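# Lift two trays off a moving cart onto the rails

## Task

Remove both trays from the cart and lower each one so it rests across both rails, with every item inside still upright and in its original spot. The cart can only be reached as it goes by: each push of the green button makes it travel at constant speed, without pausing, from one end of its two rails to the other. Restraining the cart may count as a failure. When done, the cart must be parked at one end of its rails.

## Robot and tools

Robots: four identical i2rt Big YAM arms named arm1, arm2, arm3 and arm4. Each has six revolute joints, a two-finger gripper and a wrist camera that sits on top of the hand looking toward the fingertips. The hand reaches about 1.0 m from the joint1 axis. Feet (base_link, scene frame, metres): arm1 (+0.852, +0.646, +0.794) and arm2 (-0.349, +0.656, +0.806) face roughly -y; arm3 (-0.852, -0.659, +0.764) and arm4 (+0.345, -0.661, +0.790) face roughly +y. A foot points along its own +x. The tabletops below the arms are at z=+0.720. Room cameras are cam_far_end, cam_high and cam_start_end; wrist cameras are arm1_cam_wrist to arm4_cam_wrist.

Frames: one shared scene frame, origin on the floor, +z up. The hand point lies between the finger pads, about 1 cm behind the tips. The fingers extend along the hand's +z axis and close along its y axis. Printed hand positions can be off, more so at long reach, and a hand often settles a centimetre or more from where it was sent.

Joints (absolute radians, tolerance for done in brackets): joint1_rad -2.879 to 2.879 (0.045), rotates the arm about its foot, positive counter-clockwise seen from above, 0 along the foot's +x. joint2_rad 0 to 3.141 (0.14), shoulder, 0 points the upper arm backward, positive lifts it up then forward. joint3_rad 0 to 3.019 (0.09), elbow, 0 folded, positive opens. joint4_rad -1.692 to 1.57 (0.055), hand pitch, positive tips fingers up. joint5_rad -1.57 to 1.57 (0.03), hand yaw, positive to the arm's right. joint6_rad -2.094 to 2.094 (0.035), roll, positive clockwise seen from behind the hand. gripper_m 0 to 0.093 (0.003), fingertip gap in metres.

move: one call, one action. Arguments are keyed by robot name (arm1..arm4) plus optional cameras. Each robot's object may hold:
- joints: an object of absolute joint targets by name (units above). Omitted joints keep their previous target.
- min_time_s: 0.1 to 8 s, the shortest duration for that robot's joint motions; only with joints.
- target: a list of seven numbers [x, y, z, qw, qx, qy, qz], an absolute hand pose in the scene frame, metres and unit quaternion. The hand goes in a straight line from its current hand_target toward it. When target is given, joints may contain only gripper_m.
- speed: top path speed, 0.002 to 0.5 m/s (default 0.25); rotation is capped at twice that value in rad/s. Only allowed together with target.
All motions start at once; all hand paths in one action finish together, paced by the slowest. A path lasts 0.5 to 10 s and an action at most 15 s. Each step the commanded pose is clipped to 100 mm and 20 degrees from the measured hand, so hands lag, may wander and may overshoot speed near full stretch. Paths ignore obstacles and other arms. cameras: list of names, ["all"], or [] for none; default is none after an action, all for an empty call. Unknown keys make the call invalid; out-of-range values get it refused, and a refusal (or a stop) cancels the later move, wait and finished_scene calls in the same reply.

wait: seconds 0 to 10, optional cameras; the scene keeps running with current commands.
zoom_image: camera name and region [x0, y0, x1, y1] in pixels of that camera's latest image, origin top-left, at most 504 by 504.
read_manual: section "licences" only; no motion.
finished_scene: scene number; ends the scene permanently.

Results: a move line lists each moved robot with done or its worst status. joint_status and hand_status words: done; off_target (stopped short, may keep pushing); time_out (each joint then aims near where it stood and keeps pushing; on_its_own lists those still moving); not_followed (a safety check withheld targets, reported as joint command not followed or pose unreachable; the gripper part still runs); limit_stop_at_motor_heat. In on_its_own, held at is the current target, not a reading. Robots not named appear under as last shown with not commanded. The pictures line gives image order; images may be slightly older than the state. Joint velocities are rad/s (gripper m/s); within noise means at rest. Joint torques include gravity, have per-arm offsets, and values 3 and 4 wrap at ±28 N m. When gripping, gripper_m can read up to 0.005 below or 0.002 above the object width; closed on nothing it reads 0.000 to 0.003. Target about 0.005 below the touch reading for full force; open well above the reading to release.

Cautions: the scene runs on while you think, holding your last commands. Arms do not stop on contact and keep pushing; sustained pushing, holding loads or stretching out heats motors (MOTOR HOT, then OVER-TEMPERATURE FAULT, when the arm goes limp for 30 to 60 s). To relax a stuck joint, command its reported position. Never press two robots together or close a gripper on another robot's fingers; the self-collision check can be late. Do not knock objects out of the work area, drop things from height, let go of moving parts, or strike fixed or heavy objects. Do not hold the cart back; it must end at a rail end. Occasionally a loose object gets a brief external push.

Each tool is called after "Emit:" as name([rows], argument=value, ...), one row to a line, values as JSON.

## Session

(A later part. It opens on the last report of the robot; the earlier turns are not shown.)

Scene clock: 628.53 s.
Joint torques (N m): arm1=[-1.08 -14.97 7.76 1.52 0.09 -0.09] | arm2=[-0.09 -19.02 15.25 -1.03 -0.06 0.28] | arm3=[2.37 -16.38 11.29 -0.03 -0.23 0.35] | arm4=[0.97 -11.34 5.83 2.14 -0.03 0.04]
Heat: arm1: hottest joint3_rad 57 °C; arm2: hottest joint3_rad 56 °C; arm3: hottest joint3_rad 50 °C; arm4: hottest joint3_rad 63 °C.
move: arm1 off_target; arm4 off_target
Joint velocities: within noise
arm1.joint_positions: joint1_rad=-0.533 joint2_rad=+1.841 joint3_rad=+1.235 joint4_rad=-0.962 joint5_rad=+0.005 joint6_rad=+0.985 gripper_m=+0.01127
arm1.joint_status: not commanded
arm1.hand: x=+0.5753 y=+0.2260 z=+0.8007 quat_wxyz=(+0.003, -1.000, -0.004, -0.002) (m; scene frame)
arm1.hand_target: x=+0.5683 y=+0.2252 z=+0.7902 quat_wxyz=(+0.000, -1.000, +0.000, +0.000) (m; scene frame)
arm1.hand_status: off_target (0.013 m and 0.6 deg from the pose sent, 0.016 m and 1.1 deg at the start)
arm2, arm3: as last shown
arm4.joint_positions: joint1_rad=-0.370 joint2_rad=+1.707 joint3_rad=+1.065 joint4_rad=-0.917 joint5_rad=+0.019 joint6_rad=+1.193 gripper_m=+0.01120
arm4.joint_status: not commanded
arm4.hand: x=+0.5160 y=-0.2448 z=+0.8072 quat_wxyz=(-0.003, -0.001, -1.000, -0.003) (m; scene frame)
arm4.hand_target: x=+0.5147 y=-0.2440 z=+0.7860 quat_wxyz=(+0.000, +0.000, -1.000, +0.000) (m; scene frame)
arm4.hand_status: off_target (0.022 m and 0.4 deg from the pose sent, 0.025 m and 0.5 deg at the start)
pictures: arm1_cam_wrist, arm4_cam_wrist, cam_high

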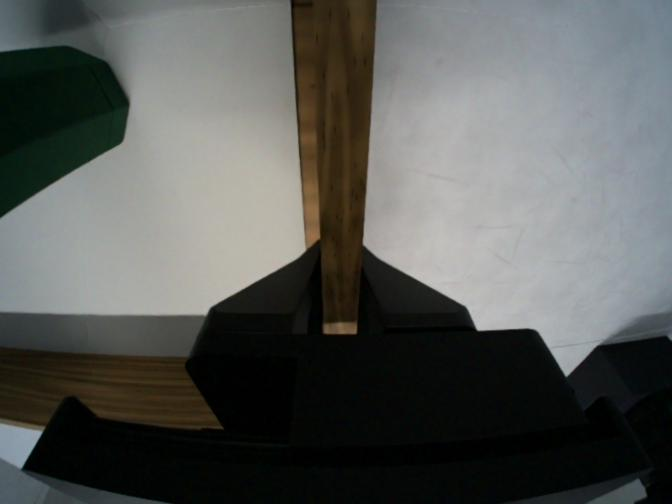

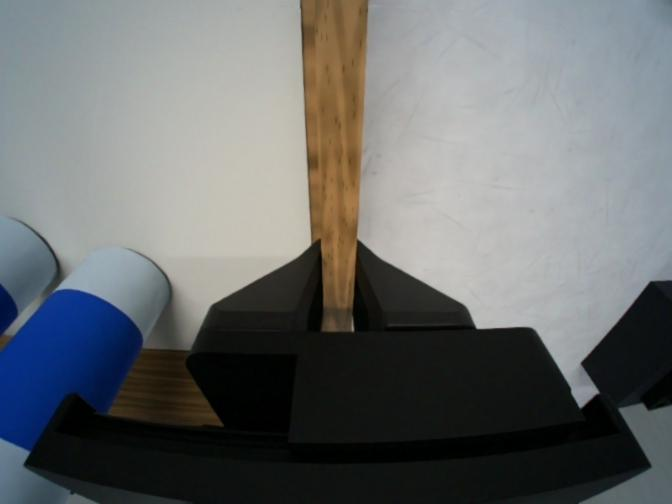

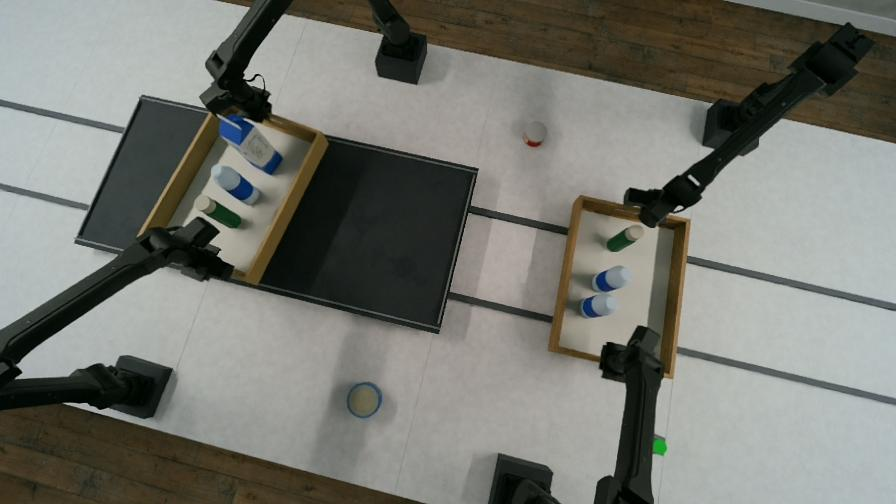

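Emit:
move(arm1={"joints":{"gripper_m":0.08}}, arm4={"joints":{"gripper_m":0.08}})

Emit:
move(arm1={"target":[0.572,0.225,1.0,0,1,0,0],"speed":0.15}, arm4={"target":[0.515,-0.245,1.0,0,0,1,0],"speed":0.15})

Emit:
wait(seconds=10, cameras=[])

Emit:
wait(seconds=8.5, cameras=["cam_high","arm2_cam_wrist","arm3_cam_wrist"])

Scene clock: 638.27 s.
Joint torques (N m): arm1=[-1.14 -14.56 7.64 0.99 0.05 -0.07] | arm2=[-0.26 -19.14 15.19 -0.92 -0.06 0.29] | arm3=[1.9 -16.38 11.52 -0.2 -0.25 0.28] | arm4=[0.62 -12.81 6.23 0.73 0.02 0.04]
Heat: arm1: hottest joint3_rad 55 °C; arm2: hottest joint3_rad 56 °C; arm3: hottest joint3_rad 50 °C; arm4: hottest joint3_rad 61 °C.
move: arm1 done; arm4 done
Joint velocities: within noise
arm1.joint_positions: joint1_rad=-0.533 joint2_rad=+1.846 joint3_rad=+1.235 joint4_rad=-0.947 joint5_rad=+0.005 joint6_rad=+0.985 gripper_m=+0.07992
arm1.joint_status: all done
arm1.hand: x=+0.5736 y=+0.2235 z=+0.7980 quat_wxyz=(-0.001, -1.000, -0.004, +0.001) (m; scene frame)
arm1.hand_target: x=+0.5683 y=+0.2253 z=+0.7903 quat_wxyz=(+0.000, -1.000, +0.000, +0.000) (m; scene frame)
arm1.hand_status: not commanded
arm2, arm3: as last shown
arm4.joint_positions: joint1_rad=-0.370 joint2_rad=+1.723 joint3_rad=+1.057 joint4_rad=-0.883 joint5_rad=+0.018 joint6_rad=+1.193 gripper_m=+0.07994
arm4.joint_status: all done
arm4.hand: x=+0.5168 y=-0.2418 z=+0.7981 quat_wxyz=(-0.004, -0.001, -1.000, -0.007) (m; scene frame)
arm4.hand_target: x=+0.5147 y=-0.2441 z=+0.7860 quat_wxyz=(+0.000, +0.000, -1.000, +0.000) (m; scene frame)
arm4.hand_status: not commanded
pictures: none

Scene clock: 640.33 s.
Joint torques (N m): arm1=[-0.15 -15.85 12.36 0.03 0.07 -0.04] | arm2=[-0.26 -19.08 15.24 -1.02 -0.06 0.3] | arm3=[2.73 -16.56 11.41 -0.28 -0.25 0.34] | arm4=[1.14 -13.39 11.38 -0.32 0.02 0.11]
Heat: arm1: hottest joint3_rad 55 °C; arm2: hottest joint3_rad 56 °C; arm3: hottest joint3_rad 50 °C; arm4: hottest joint3_rad 61 °C.
move: arm1 off_target; arm4 off_target
Joint velocities: within noise
arm1.joint_positions: joint1_rad=-0.533 joint2_rad=+1.659 joint3_rad=+1.495 joint4_rad=-1.435 joint5_rad=+0.005 joint6_rad=+0.985 gripper_m=+0.07992
arm1.joint_status: not commanded
arm1.hand: x=+0.5791 y=+0.2335 z=+0.9807 quat_wxyz=(+0.016, -1.000, -0.004, -0.010) (m; scene frame)
arm1.hand_target: x=+0.5725 y=+0.2256 z=+1.0000 quat_wxyz=(+0.000, -1.000, +0.000, +0.000) (m; scene frame)
arm1.hand_status: off_target (0.022 m and 2.2 deg from the pose sent, 0.202 m and 0.4 deg at the start)
arm2, arm3: as last shown
arm4.joint_positions: joint1_rad=-0.370 joint2_rad=+1.510 joint3_rad=+1.338 joint4_rad=-1.417 joint5_rad=+0.018 joint6_rad=+1.193 gripper_m=+0.07994
arm4.joint_status: not commanded
arm4.hand: x=+0.5147 y=-0.2549 z=+0.9869 quat_wxyz=(+0.003, -0.001, -1.000, +0.011) (m; scene frame)
arm4.hand_target: x=+0.5149 y=-0.2454 z=+0.9999 quat_wxyz=(+0.000, +0.000, -1.000, +0.000) (m; scene frame)
arm4.hand_status: off_target (0.016 m and 1.4 deg from the pose sent, 0.202 m and 1.0 deg at the start)
pictures: none

Scene clock: 650.33 s.
Joint torques (N m): arm1=[-0.5 -16.15 12.66 -0.16 0.09 -0.04] | arm2=[-0.15 -19.14 15.25 -0.98 -0.05 0.3] | arm3=[2.14 -16.44 11.36 -0.01 -0.25 0.29] | arm4=[1.26 -13.1 11.41 -0.34 0.02 0.11]
Heat: arm1: hottest joint3_rad 55 °C; arm2: hottest joint3_rad 57 °C; arm3: hottest joint3_rad 50 °C; arm4: hottest joint3_rad 61 °C.
Joint velocities: within noise
arm1.joint_positions: joint1_rad=-0.533 joint2_rad=+1.659 joint3_rad=+1.495 joint4_rad=-1.435 joint5_rad=+0.005 joint6_rad=+0.985 gripper_m=+0.07992
arm1.joint_status: not commanded
arm1.hand: x=+0.5791 y=+0.2335 z=+0.9807 quat_wxyz=(+0.016, -1.000, -0.004, -0.010) (m; scene frame)
arm1.hand_target: x=+0.5725 y=+0.2256 z=+1.0000 quat_wxyz=(+0.000, -1.000, +0.000, +0.000) (m; scene frame)
arm1.hand_status: off_target (0.022 m and 2.2 deg from the pose sent, 0.202 m and 0.4 deg at the start)
arm2.joint_positions: joint1_rad=-0.678 joint2_rad=+1.847 joint3_rad=+1.425 joint4_rad=-1.212 joint5_rad=-0.010 joint6_rad=+1.037 gripper_m=+0.00986
arm2.joint_status: not commanded
arm2.hand: x=-0.6787 y=+0.2505 z=+0.8804 quat_wxyz=(+0.025, -0.997, +0.076, -0.016) (m; scene frame)
arm2.hand_target: x=-0.6959 y=+0.2326 z=+0.9085 quat_wxyz=(-0.001, -0.996, +0.087, +0.000) (m; scene frame)
arm2.hand_status: not commanded
arm3.joint_positions: joint1_rad=-0.419 joint2_rad=+1.608 joint3_rad=+1.246 joint4_rad=-1.244 joint5_rad=+0.017 joint6_rad=+1.267 gripper_m=+0.01024
arm3.joint_status: not commanded
arm3.hand: x=-0.6511 y=-0.2551 z=+0.8919 quat_wxyz=(+0.001, -0.074, -0.997, +0.013) (m; scene frame)
arm3.hand_target: x=-0.6530 y=-0.2473 z=+0.9080 quat_wxyz=(+0.000, -0.087, -0.996, +0.000) (m; scene frame)
arm3.hand_status: not commanded
arm4.joint_positions: joint1_rad=-0.370 joint2_rad=+1.510 joint3_rad=+1.338 joint4_rad=-1.417 joint5_rad=+0.018 joint6_rad=+1.193 gripper_m=+0.07994
arm4.joint_status: not commanded
arm4.hand: x=+0.5147 y=-0.2549 z=+0.9869 quat_wxyz=(+0.003, -0.001, -1.000, +0.011) (m; scene frame)
arm4.hand_target: x=+0.5149 y=-0.2454 z=+0.9999 quat_wxyz=(+0.000, +0.000, -1.000, +0.000) (m; scene frame)
arm4.hand_status: off_target (0.016 m and 1.4 deg from the pose sent, 0.202 m and 1.0 deg at the start)
wait: 10.00 s; at rest by 0.27 s
pictures: none
No camera images: "cameras" was empty.

Scene clock: 658.83 s.
Joint torques (N m): arm1=[-1.03 -15.56 12.45 -0.1 0.04 -0.02] | arm2=[-0.21 -19.08 15.25 -0.95 -0.07 0.29] | arm3=[2.32 -16.97 11.36 -0.32 -0.21 0.29] | arm4=[1.2 -13.22 11.38 -0.35 0.02 0.11]
Heat: arm1: hottest joint3_rad 56 °C; arm2: hottest joint3_rad 57 °C; arm3: hottest joint3_rad 49 °C; arm4: hottest joint3_rad 61 °C.
Joint velocities: within noise
arm1.joint_positions: joint1_rad=-0.533 joint2_rad=+1.659 joint3_rad=+1.495 joint4_rad=-1.435 joint5_rad=+0.005 joint6_rad=+0.985 gripper_m=+0.07992
arm1.joint_status: not commanded
arm1.hand: x=+0.5791 y=+0.2335 z=+0.9807 quat_wxyz=(+0.016, -1.000, -0.004, -0.010) (m; scene frame)
arm1.hand_target: x=+0.5725 y=+0.2256 z=+1.0000 quat_wxyz=(+0.000, -1.000, +0.000, +0.000) (m; scene frame)
arm1.hand_status: off_target (0.022 m and 2.2 deg from the pose sent, 0.202 m and 0.4 deg at the start)
arm2.joint_positions: joint1_rad=-0.678 joint2_rad=+1.847 joint3_rad=+1.425 joint4_rad=-1.212 joint5_rad=-0.010 joint6_rad=+1.037 gripper_m=+0.00986
arm2.joint_status: not commanded
arm2.hand: x=-0.6787 y=+0.2505 z=+0.8804 quat_wxyz=(+0.025, -0.997, +0.076, -0.016) (m; scene frame)
arm2.hand_target: x=-0.6959 y=+0.2326 z=+0.9085 quat_wxyz=(-0.001, -0.996, +0.087, +0.000) (m; scene frame)
arm2.hand_status: not commanded
arm3.joint_positions: joint1_rad=-0.419 joint2_rad=+1.608 joint3_rad=+1.246 joint4_rad=-1.244 joint5_rad=+0.017 joint6_rad=+1.267 gripper_m=+0.01024
arm3.joint_status: not commanded
arm3.hand: x=-0.6511 y=-0.2551 z=+0.8919 quat_wxyz=(+0.001, -0.074, -0.997, +0.013) (m; scene frame)
arm3.hand_target: x=-0.6530 y=-0.2473 z=+0.9080 quat_wxyz=(+0.000, -0.087, -0.996, +0.000) (m; scene frame)
arm3.hand_status: not commanded
arm4.joint_positions: joint1_rad=-0.370 joint2_rad=+1.510 joint3_rad=+1.338 joint4_rad=-1.417 joint5_rad=+0.018 joint6_rad=+1.193 gripper_m=+0.07994
arm4.joint_status: not commanded
arm4.hand: x=+0.5147 y=-0.2549 z=+0.9869 quat_wxyz=(+0.003, -0.001, -1.000, +0.011) (m; scene frame)
arm4.hand_target: x=+0.5149 y=-0.2454 z=+0.9999 quat_wxyz=(+0.000, +0.000, -1.000, +0.000) (m; scene frame)
arm4.hand_status: off_target (0.016 m and 1.4 deg from the pose sent, 0.202 m and 1.0 deg at the start)
wait: 8.50 s; at rest by 0.27 s
pictures: arm2_cam_wrist, arm3_cam_wrist, cam_high

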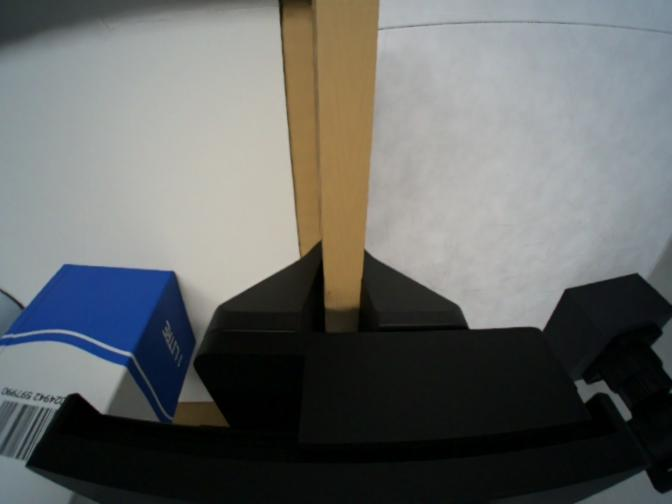

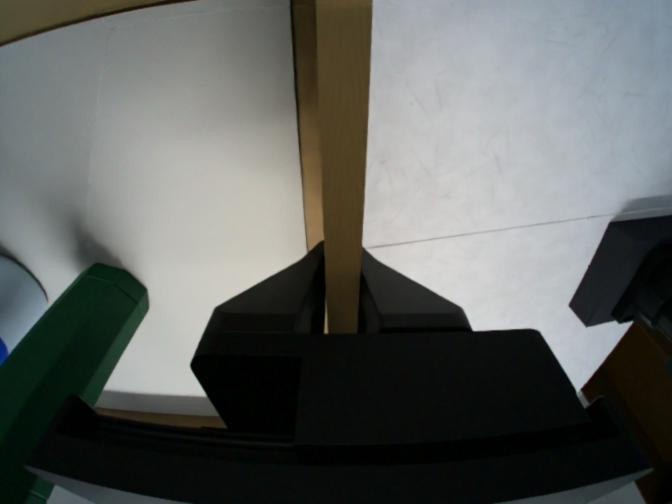

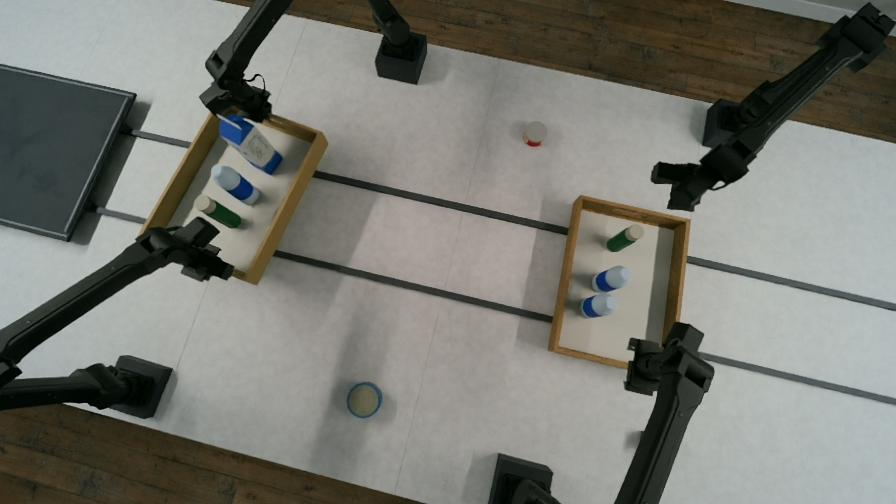

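Emit:
move(arm2={"target":[-0.696,0.2326,0.855,0,0.9962,-0.0872,0],"speed":0.06}, arm3={"target":[-0.653,-0.2473,0.84,0,0.0872,0.9962,0],"speed":0.06})

Emit:
move(arm2={"target":[-0.696,0.2326,0.825,0,0.9962,-0.0872,0],"speed":0.04}, arm3={"target":[-0.653,-0.2473,0.81,0,0.0872,0.9962,0],"speed":0.04})

Emit:
move(arm2={"target":[-0.696,0.2326,0.79,0,0.9962,-0.0872,0],"speed":0.04}, arm3={"target":[-0.653,-0.2473,0.785,0,0.0872,0.9962,0],"speed":0.04}, cameras=["cam_high","cam_start_end"])

Scene clock: 685.10 s.
Joint torques (N m): arm1=[-1.14 -16.15 12.57 -0.31 0.03 -0.08] | arm2=[-0.15 -21.01 10.95 0.09 -0.05 0.35] | arm3=[1.96 -14.39 9.92 0.75 -0.22 0.33] | arm4=[1.26 -13.22 11.4 -0.35 0.02 0.1]
Heat: arm1: hottest joint3_rad 57 °C; arm2: hottest joint3_rad 58 °C; arm3: hottest joint3_rad 49 °C; arm4: hottest joint3_rad 63 °C.
move: arm2 off_target; arm3 done
Joint velocities: within noise
arm1, arm4: as last shown
arm2.joint_positions: joint1_rad=-0.678 joint2_rad=+1.916 joint3_rad=+1.398 joint4_rad=-1.117 joint5_rad=-0.009 joint6_rad=+1.033 gripper_m=+0.00971
arm2.joint_status: not commanded
arm2.hand: x=-0.6837 y=+0.2454 z=+0.8356 quat_wxyz=(+0.025, -0.997, +0.075, -0.016) (m; scene frame)
arm2.hand_target: x=-0.6956 y=+0.2333 z=+0.8554 quat_wxyz=(+0.000, -0.996, +0.087, +0.000) (m; scene frame)
arm2.hand_status: off_target (0.026 m and 3.7 deg from the pose sent, 0.036 m and 3.6 deg at the start)
arm3.joint_positions: joint1_rad=-0.419 joint2_rad=+1.657 joint3_rad=+1.152 joint4_rad=-1.087 joint5_rad=+0.016 joint6_rad=+1.264 gripper_m=+0.01024
arm3.joint_status: not commanded
arm3.hand: x=-0.6521 y=-0.2556 z=+0.8377 quat_wxyz=(+0.000, -0.072, -0.997, +0.007) (m; scene frame)
arm3.hand_target: x=-0.6530 y=-0.2474 z=+0.8400 quat_wxyz=(+0.000, -0.087, -0.996, +0.000) (m; scene frame)
arm3.hand_status: done (0.009 m and 1.9 deg from the pose sent, 0.052 m and 2.2 deg at the start)
pictures: none

Scene clock: 686.37 s.
Joint torques (N m): arm1=[-0.5 -14.97 12.31 -0.1 0.02 0.01] | arm2=[-0.09 -20.89 10.4 0.05 -0.08 0.34] | arm3=[2.49 -14.62 9.44 0.76 -0.14 0.35] | arm4=[1.44 -13.22 11.4 -0.36 0 0.11]
Heat: arm1: hottest joint3_rad 57 °C; arm2: hottest joint3_rad 58 °C; arm3: hottest joint3_rad 49 °C; arm4: hottest joint3_rad 63 °C.
move: arm2 off_target; arm3 done
Joint velocities: within noise
arm1, arm4: as last shown
arm2.joint_positions: joint1_rad=-0.678 joint2_rad=+1.953 joint3_rad=+1.371 joint4_rad=-1.048 joint5_rad=-0.009 joint6_rad=+1.033 gripper_m=+0.00963
arm2.joint_status: not commanded
arm2.hand: x=-0.6844 y=+0.2451 z=+0.8071 quat_wxyz=(+0.023, -0.997, +0.075, -0.014) (m; scene frame)
arm2.hand_target: x=-0.6957 y=+0.2332 z=+0.8253 quat_wxyz=(+0.000, -0.996, +0.087, +0.000) (m; scene frame)
arm2.hand_status: off_target (0.025 m and 3.5 deg from the pose sent, 0.021 m and 3.7 deg at the start)
arm3.joint_positions: joint1_rad=-0.419 joint2_rad=+1.698 joint3_rad=+1.117 joint4_rad=-1.009 joint5_rad=+0.014 joint6_rad=+1.264 gripper_m=+0.01024
arm3.joint_status: not commanded
arm3.hand: x=-0.6523 y=-0.2546 z=+0.8083 quat_wxyz=(+0.000, -0.072, -0.997, +0.005) (m; scene frame)
arm3.hand_target: x=-0.6530 y=-0.2474 z=+0.8101 quat_wxyz=(+0.000, -0.087, -0.996, +0.000) (m; scene frame)
arm3.hand_status: done (0.007 m and 1.8 deg from the pose sent, 0.029 m and 1.9 deg at the start)
pictures: none

Scene clock: 687.73 s.
Joint torques (N m): arm1=[-1.14 -16.56 12.59 -0.14 0.06 0.01] | arm2=[-0.21 -19.6 9.66 0.65 0.16 0.35] | arm3=[2.32 -14.1 8.44 1.35 -0.14 0.26] | arm4=[1.26 -13.22 11.4 -0.39 0.03 0.11]
Heat: arm1: hottest joint3_rad 57 °C; arm2: hottest joint3_rad 57 °C; arm3: hottest joint3_rad 49 °C; arm4: hottest joint3_rad 63 °C.
move: arm2 off_target; arm3 done
Joint velocities: within noise
arm1, arm4: as last shown
arm2.joint_positions: joint1_rad=-0.679 joint2_rad=+1.985 joint3_rad=+1.348 joint4_rad=-0.985 joint5_rad=-0.017 joint6_rad=+1.032 gripper_m=+0.00959
arm2.joint_status: not commanded
arm2.hand: x=-0.6845 y=+0.2444 z=+0.7835 quat_wxyz=(+0.018, -0.997, +0.075, -0.015) (m; scene frame)
arm2.hand_target: x=-0.6956 y=+0.2329 z=+0.7904 quat_wxyz=(+0.000, -0.996, +0.087, +0.000) (m; scene frame)
arm2.hand_status: off_target (0.018 m and 3.0 deg from the pose sent, 0.024 m and 3.4 deg at the start)
arm3.joint_positions: joint1_rad=-0.419 joint2_rad=+1.724 joint3_rad=+1.098 joint4_rad=-0.963 joint5_rad=+0.015 joint6_rad=+1.269 gripper_m=+0.01024
arm3.joint_status: not commanded
arm3.hand: x=-0.6521 y=-0.2542 z=+0.7914 quat_wxyz=(-0.001, -0.075, -0.997, +0.005) (m; scene frame)
arm3.hand_target: x=-0.6531 y=-0.2475 z=+0.7851 quat_wxyz=(+0.000, -0.087, -0.996, +0.000) (m; scene frame)
arm3.hand_status: done (0.009 m and 1.5 deg from the pose sent, 0.024 m and 1.9 deg at the start)
pictures: cam_high, cam_start_end

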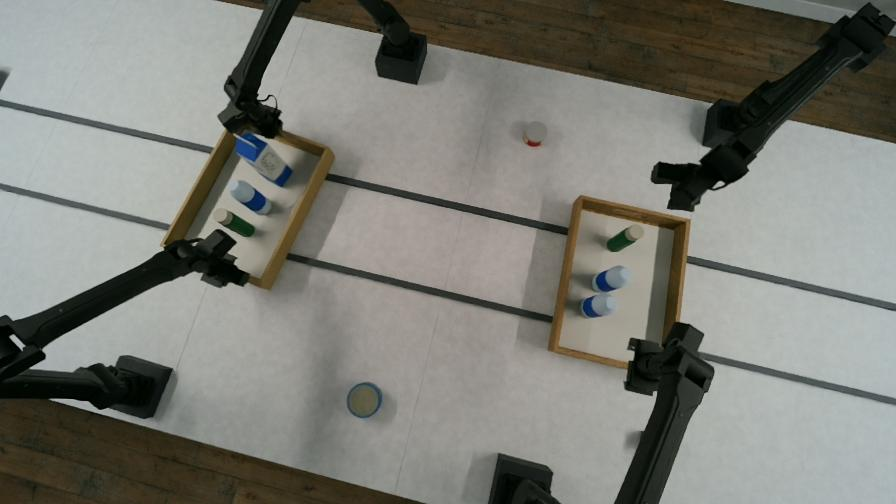

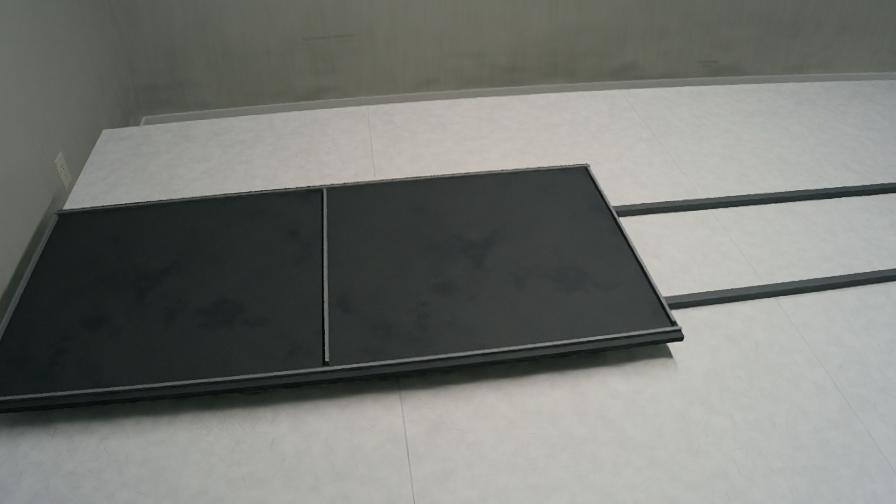

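Emit:
move(arm2={"target":[-0.696,0.2326,0.78,0,0.9962,-0.0872,0],"speed":0.03}, arm3={"target":[-0.653,-0.2473,0.765,0,0.0872,0.9962,0],"speed":0.03}, cameras=["arm3_cam_wrist"])

Scene clock: 692.07 s.
Joint torques (N m): arm1=[-1.67 -16.03 12.63 -0.02 0.09 -0.02] | arm2=[0.03 -18.55 9.32 1.11 0.21 0.37] | arm3=[2.37 -11.69 7.39 2.97 -0.15 0.32] | arm4=[1.32 -13.22 11.43 -0.34 0.02 0.1]
Heat: arm1: hottest joint3_rad 57 °C; arm2: hottest joint3_rad 56 °C; arm3: hottest joint3_rad 49 °C; arm4: hottest joint3_rad 63 °C.
move: arm2 off_target; arm3 off_target
Joint velocities: within noise
arm1, arm4: as last shown
arm2.joint_positions: joint1_rad=-0.680 joint2_rad=+1.985 joint3_rad=+1.346 joint4_rad=-0.980 joint5_rad=-0.018 joint6_rad=+1.032 gripper_m=+0.00959
arm2.joint_status: not commanded
arm2.hand: x=-0.6847 y=+0.2445 z=+0.7827 quat_wxyz=(+0.016, -0.997, +0.075, -0.015) (m; scene frame)
arm2.hand_target: x=-0.6959 y=+0.2330 z=+0.7806 quat_wxyz=(+0.000, -0.996, +0.087, +0.000) (m; scene frame)
arm2.hand_status: off_target (0.017 m and 2.9 deg from the pose sent, 0.017 m and 3.0 deg at the start)
arm3.joint_positions: joint1_rad=-0.419 joint2_rad=+1.719 joint3_rad=+1.088 joint4_rad=-0.947 joint5_rad=+0.015 joint6_rad=+1.270 gripper_m=+0.01024
arm3.joint_status: not commanded
arm3.hand: x=-0.6522 y=-0.2544 z=+0.7904 quat_wxyz=(-0.003, -0.075, -0.997, +0.000) (m; scene frame)
arm3.hand_target: x=-0.6536 y=-0.2488 z=+0.7661 quat_wxyz=(+0.000, -0.087, -0.996, +0.000) (m; scene frame)
arm3.hand_status: off_target (0.026 m and 1.4 deg from the pose sent, 0.027 m and 1.5 deg at the start)
pictures: arm3_cam_wrist

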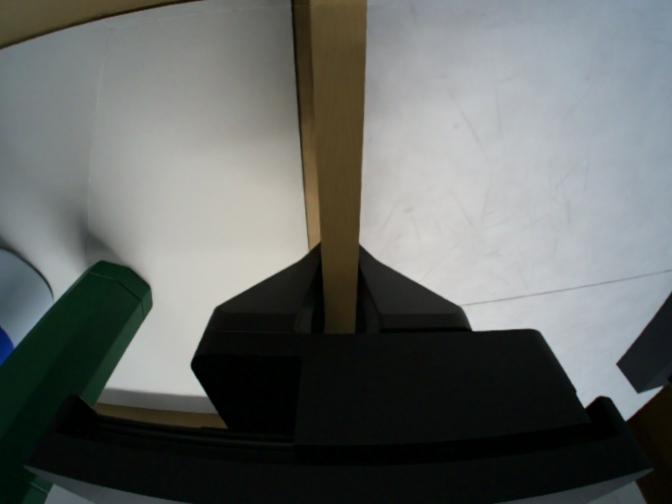

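Resting. Release and raise.

Emit:
move(arm2={"joints":{"gripper_m":0.07}}, arm3={"joints":{"gripper_m":0.07}})

Emit:
move(arm2={"target":[-0.696,0.2326,1.03,0,0.9962,-0.0872,0],"speed":0.15}, arm3={"target":[-0.653,-0.2473,1.03,0,0.0872,0.9962,0],"speed":0.15}, cameras=["cam_high"])

Scene clock: 696.47 s.
Joint torques (N m): arm1=[-0.85 -16.03 12.74 -0.1 0.05 -0.02] | arm2=[-0.44 -18.49 9.37 0.16 0.12 0.18] | arm3=[1.67 -14.92 7.68 0.9 -0.08 0.14] | arm4=[1.26 -13.22 11.41 -0.34 0.02 0.11]
Heat: arm1: hottest joint3_rad 57 °C; arm2: hottest joint3_rad 56 °C; arm3: hottest joint3_rad 48 °C; arm4: hottest joint3_rad 63 °C.
move: arm2 done; arm3 done
Joint velocities: within noise
arm1, arm4: as last shown
arm2.joint_positions: joint1_rad=-0.680 joint2_rad=+1.985 joint3_rad=+1.346 joint4_rad=-0.951 joint5_rad=-0.015 joint6_rad=+1.048 gripper_m=+0.06996
arm2.joint_status: all done
arm2.hand: x=-0.6895 y=+0.2395 z=+0.7823 quat_wxyz=(+0.006, -0.997, +0.083, -0.005) (m; scene frame)
arm2.hand_target: x=-0.6959 y=+0.2329 z=+0.7806 quat_wxyz=(+0.000, -0.996, +0.087, +0.000) (m; scene frame)
arm2.hand_status: not commanded
arm3.joint_positions: joint1_rad=-0.419 joint2_rad=+1.764 joint3_rad=+1.083 joint4_rad=-0.902 joint5_rad=+0.012 joint6_rad=+1.288 gripper_m=+0.06990
arm3.joint_status: all done
arm3.hand: x=-0.6513 y=-0.2510 z=+0.7693 quat_wxyz=(-0.001, -0.085, -0.996, +0.002) (m; scene frame)
arm3.hand_target: x=-0.6536 y=-0.2487 z=+0.7662 quat_wxyz=(+0.000, -0.087, -0.996, +0.000) (m; scene frame)
arm3.hand_status: not commanded
pictures: none

Scene clock: 698.83 s.
Joint torques (N m): arm1=[-1.2 -16.38 12.4 -0.1 0.09 -0.02] | arm2=[-0.32 -20.01 13.82 -0.62 0.14 0.14] | arm3=[2.61 -15.03 13.29 -0.03 -0.11 0.11] | arm4=[1.26 -13.16 11.38 -0.31 0.02 0.11]
Heat: arm1: hottest joint3_rad 57 °C; arm2: hottest joint3_rad 56 °C; arm3: hottest joint3_rad 49 °C; arm4: hottest joint3_rad 64 °C.
move: arm2 off_target; arm3 off_target
Joint velocities: within noise
arm1, arm4: as last shown
arm2.joint_positions: joint1_rad=-0.680 joint2_rad=+1.793 joint3_rad=+1.687 joint4_rad=-1.521 joint5_rad=-0.014 joint6_rad=+1.049 gripper_m=+0.06996
arm2.joint_status: not commanded
arm2.hand: x=-0.6865 y=+0.2389 z=+1.0053 quat_wxyz=(+0.020, -0.996, +0.083, -0.015) (m; scene frame)
arm2.hand_target: x=-0.6954 y=+0.2335 z=+1.0301 quat_wxyz=(+0.000, -0.996, +0.087, +0.000) (m; scene frame)
arm2.hand_status: off_target (0.027 m and 3.0 deg from the pose sent, 0.248 m and 1.0 deg at the start)
arm3.joint_positions: joint1_rad=-0.419 joint2_rad=+1.545 joint3_rad=+1.498 joint4_rad=-1.566 joint5_rad=+0.012 joint6_rad=+1.294 gripper_m=+0.06990
arm3.joint_status: not commanded
arm3.hand: x=-0.6522 y=-0.2574 z=+1.0138 quat_wxyz=(+0.005, -0.087, -0.996, +0.016) (m; scene frame)
arm3.hand_target: x=-0.6533 y=-0.2478 z=+1.0299 quat_wxyz=(+0.000, -0.087, -0.996, +0.000) (m; scene frame)
arm3.hand_status: off_target (0.019 m and 1.9 deg from the pose sent, 0.261 m and 0.4 deg at the start)
pictures: cam_high

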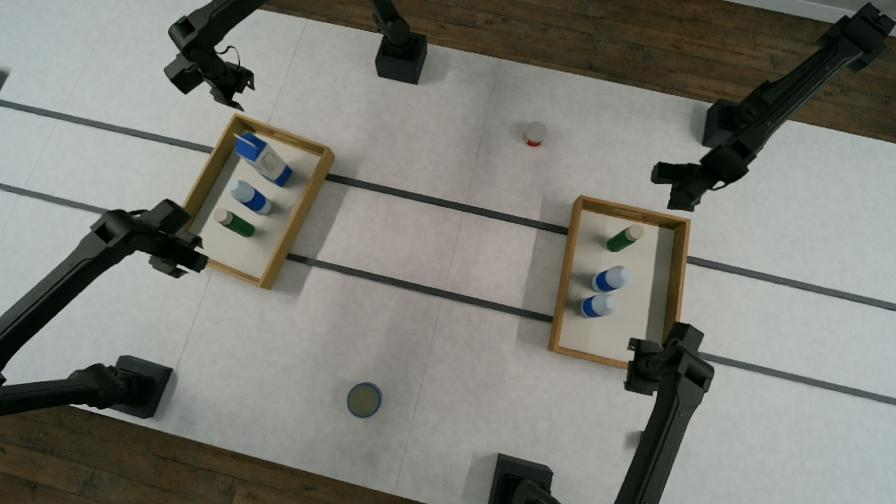

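Emit:
finished_scene(scene=1)

The scene is finished: the task was done.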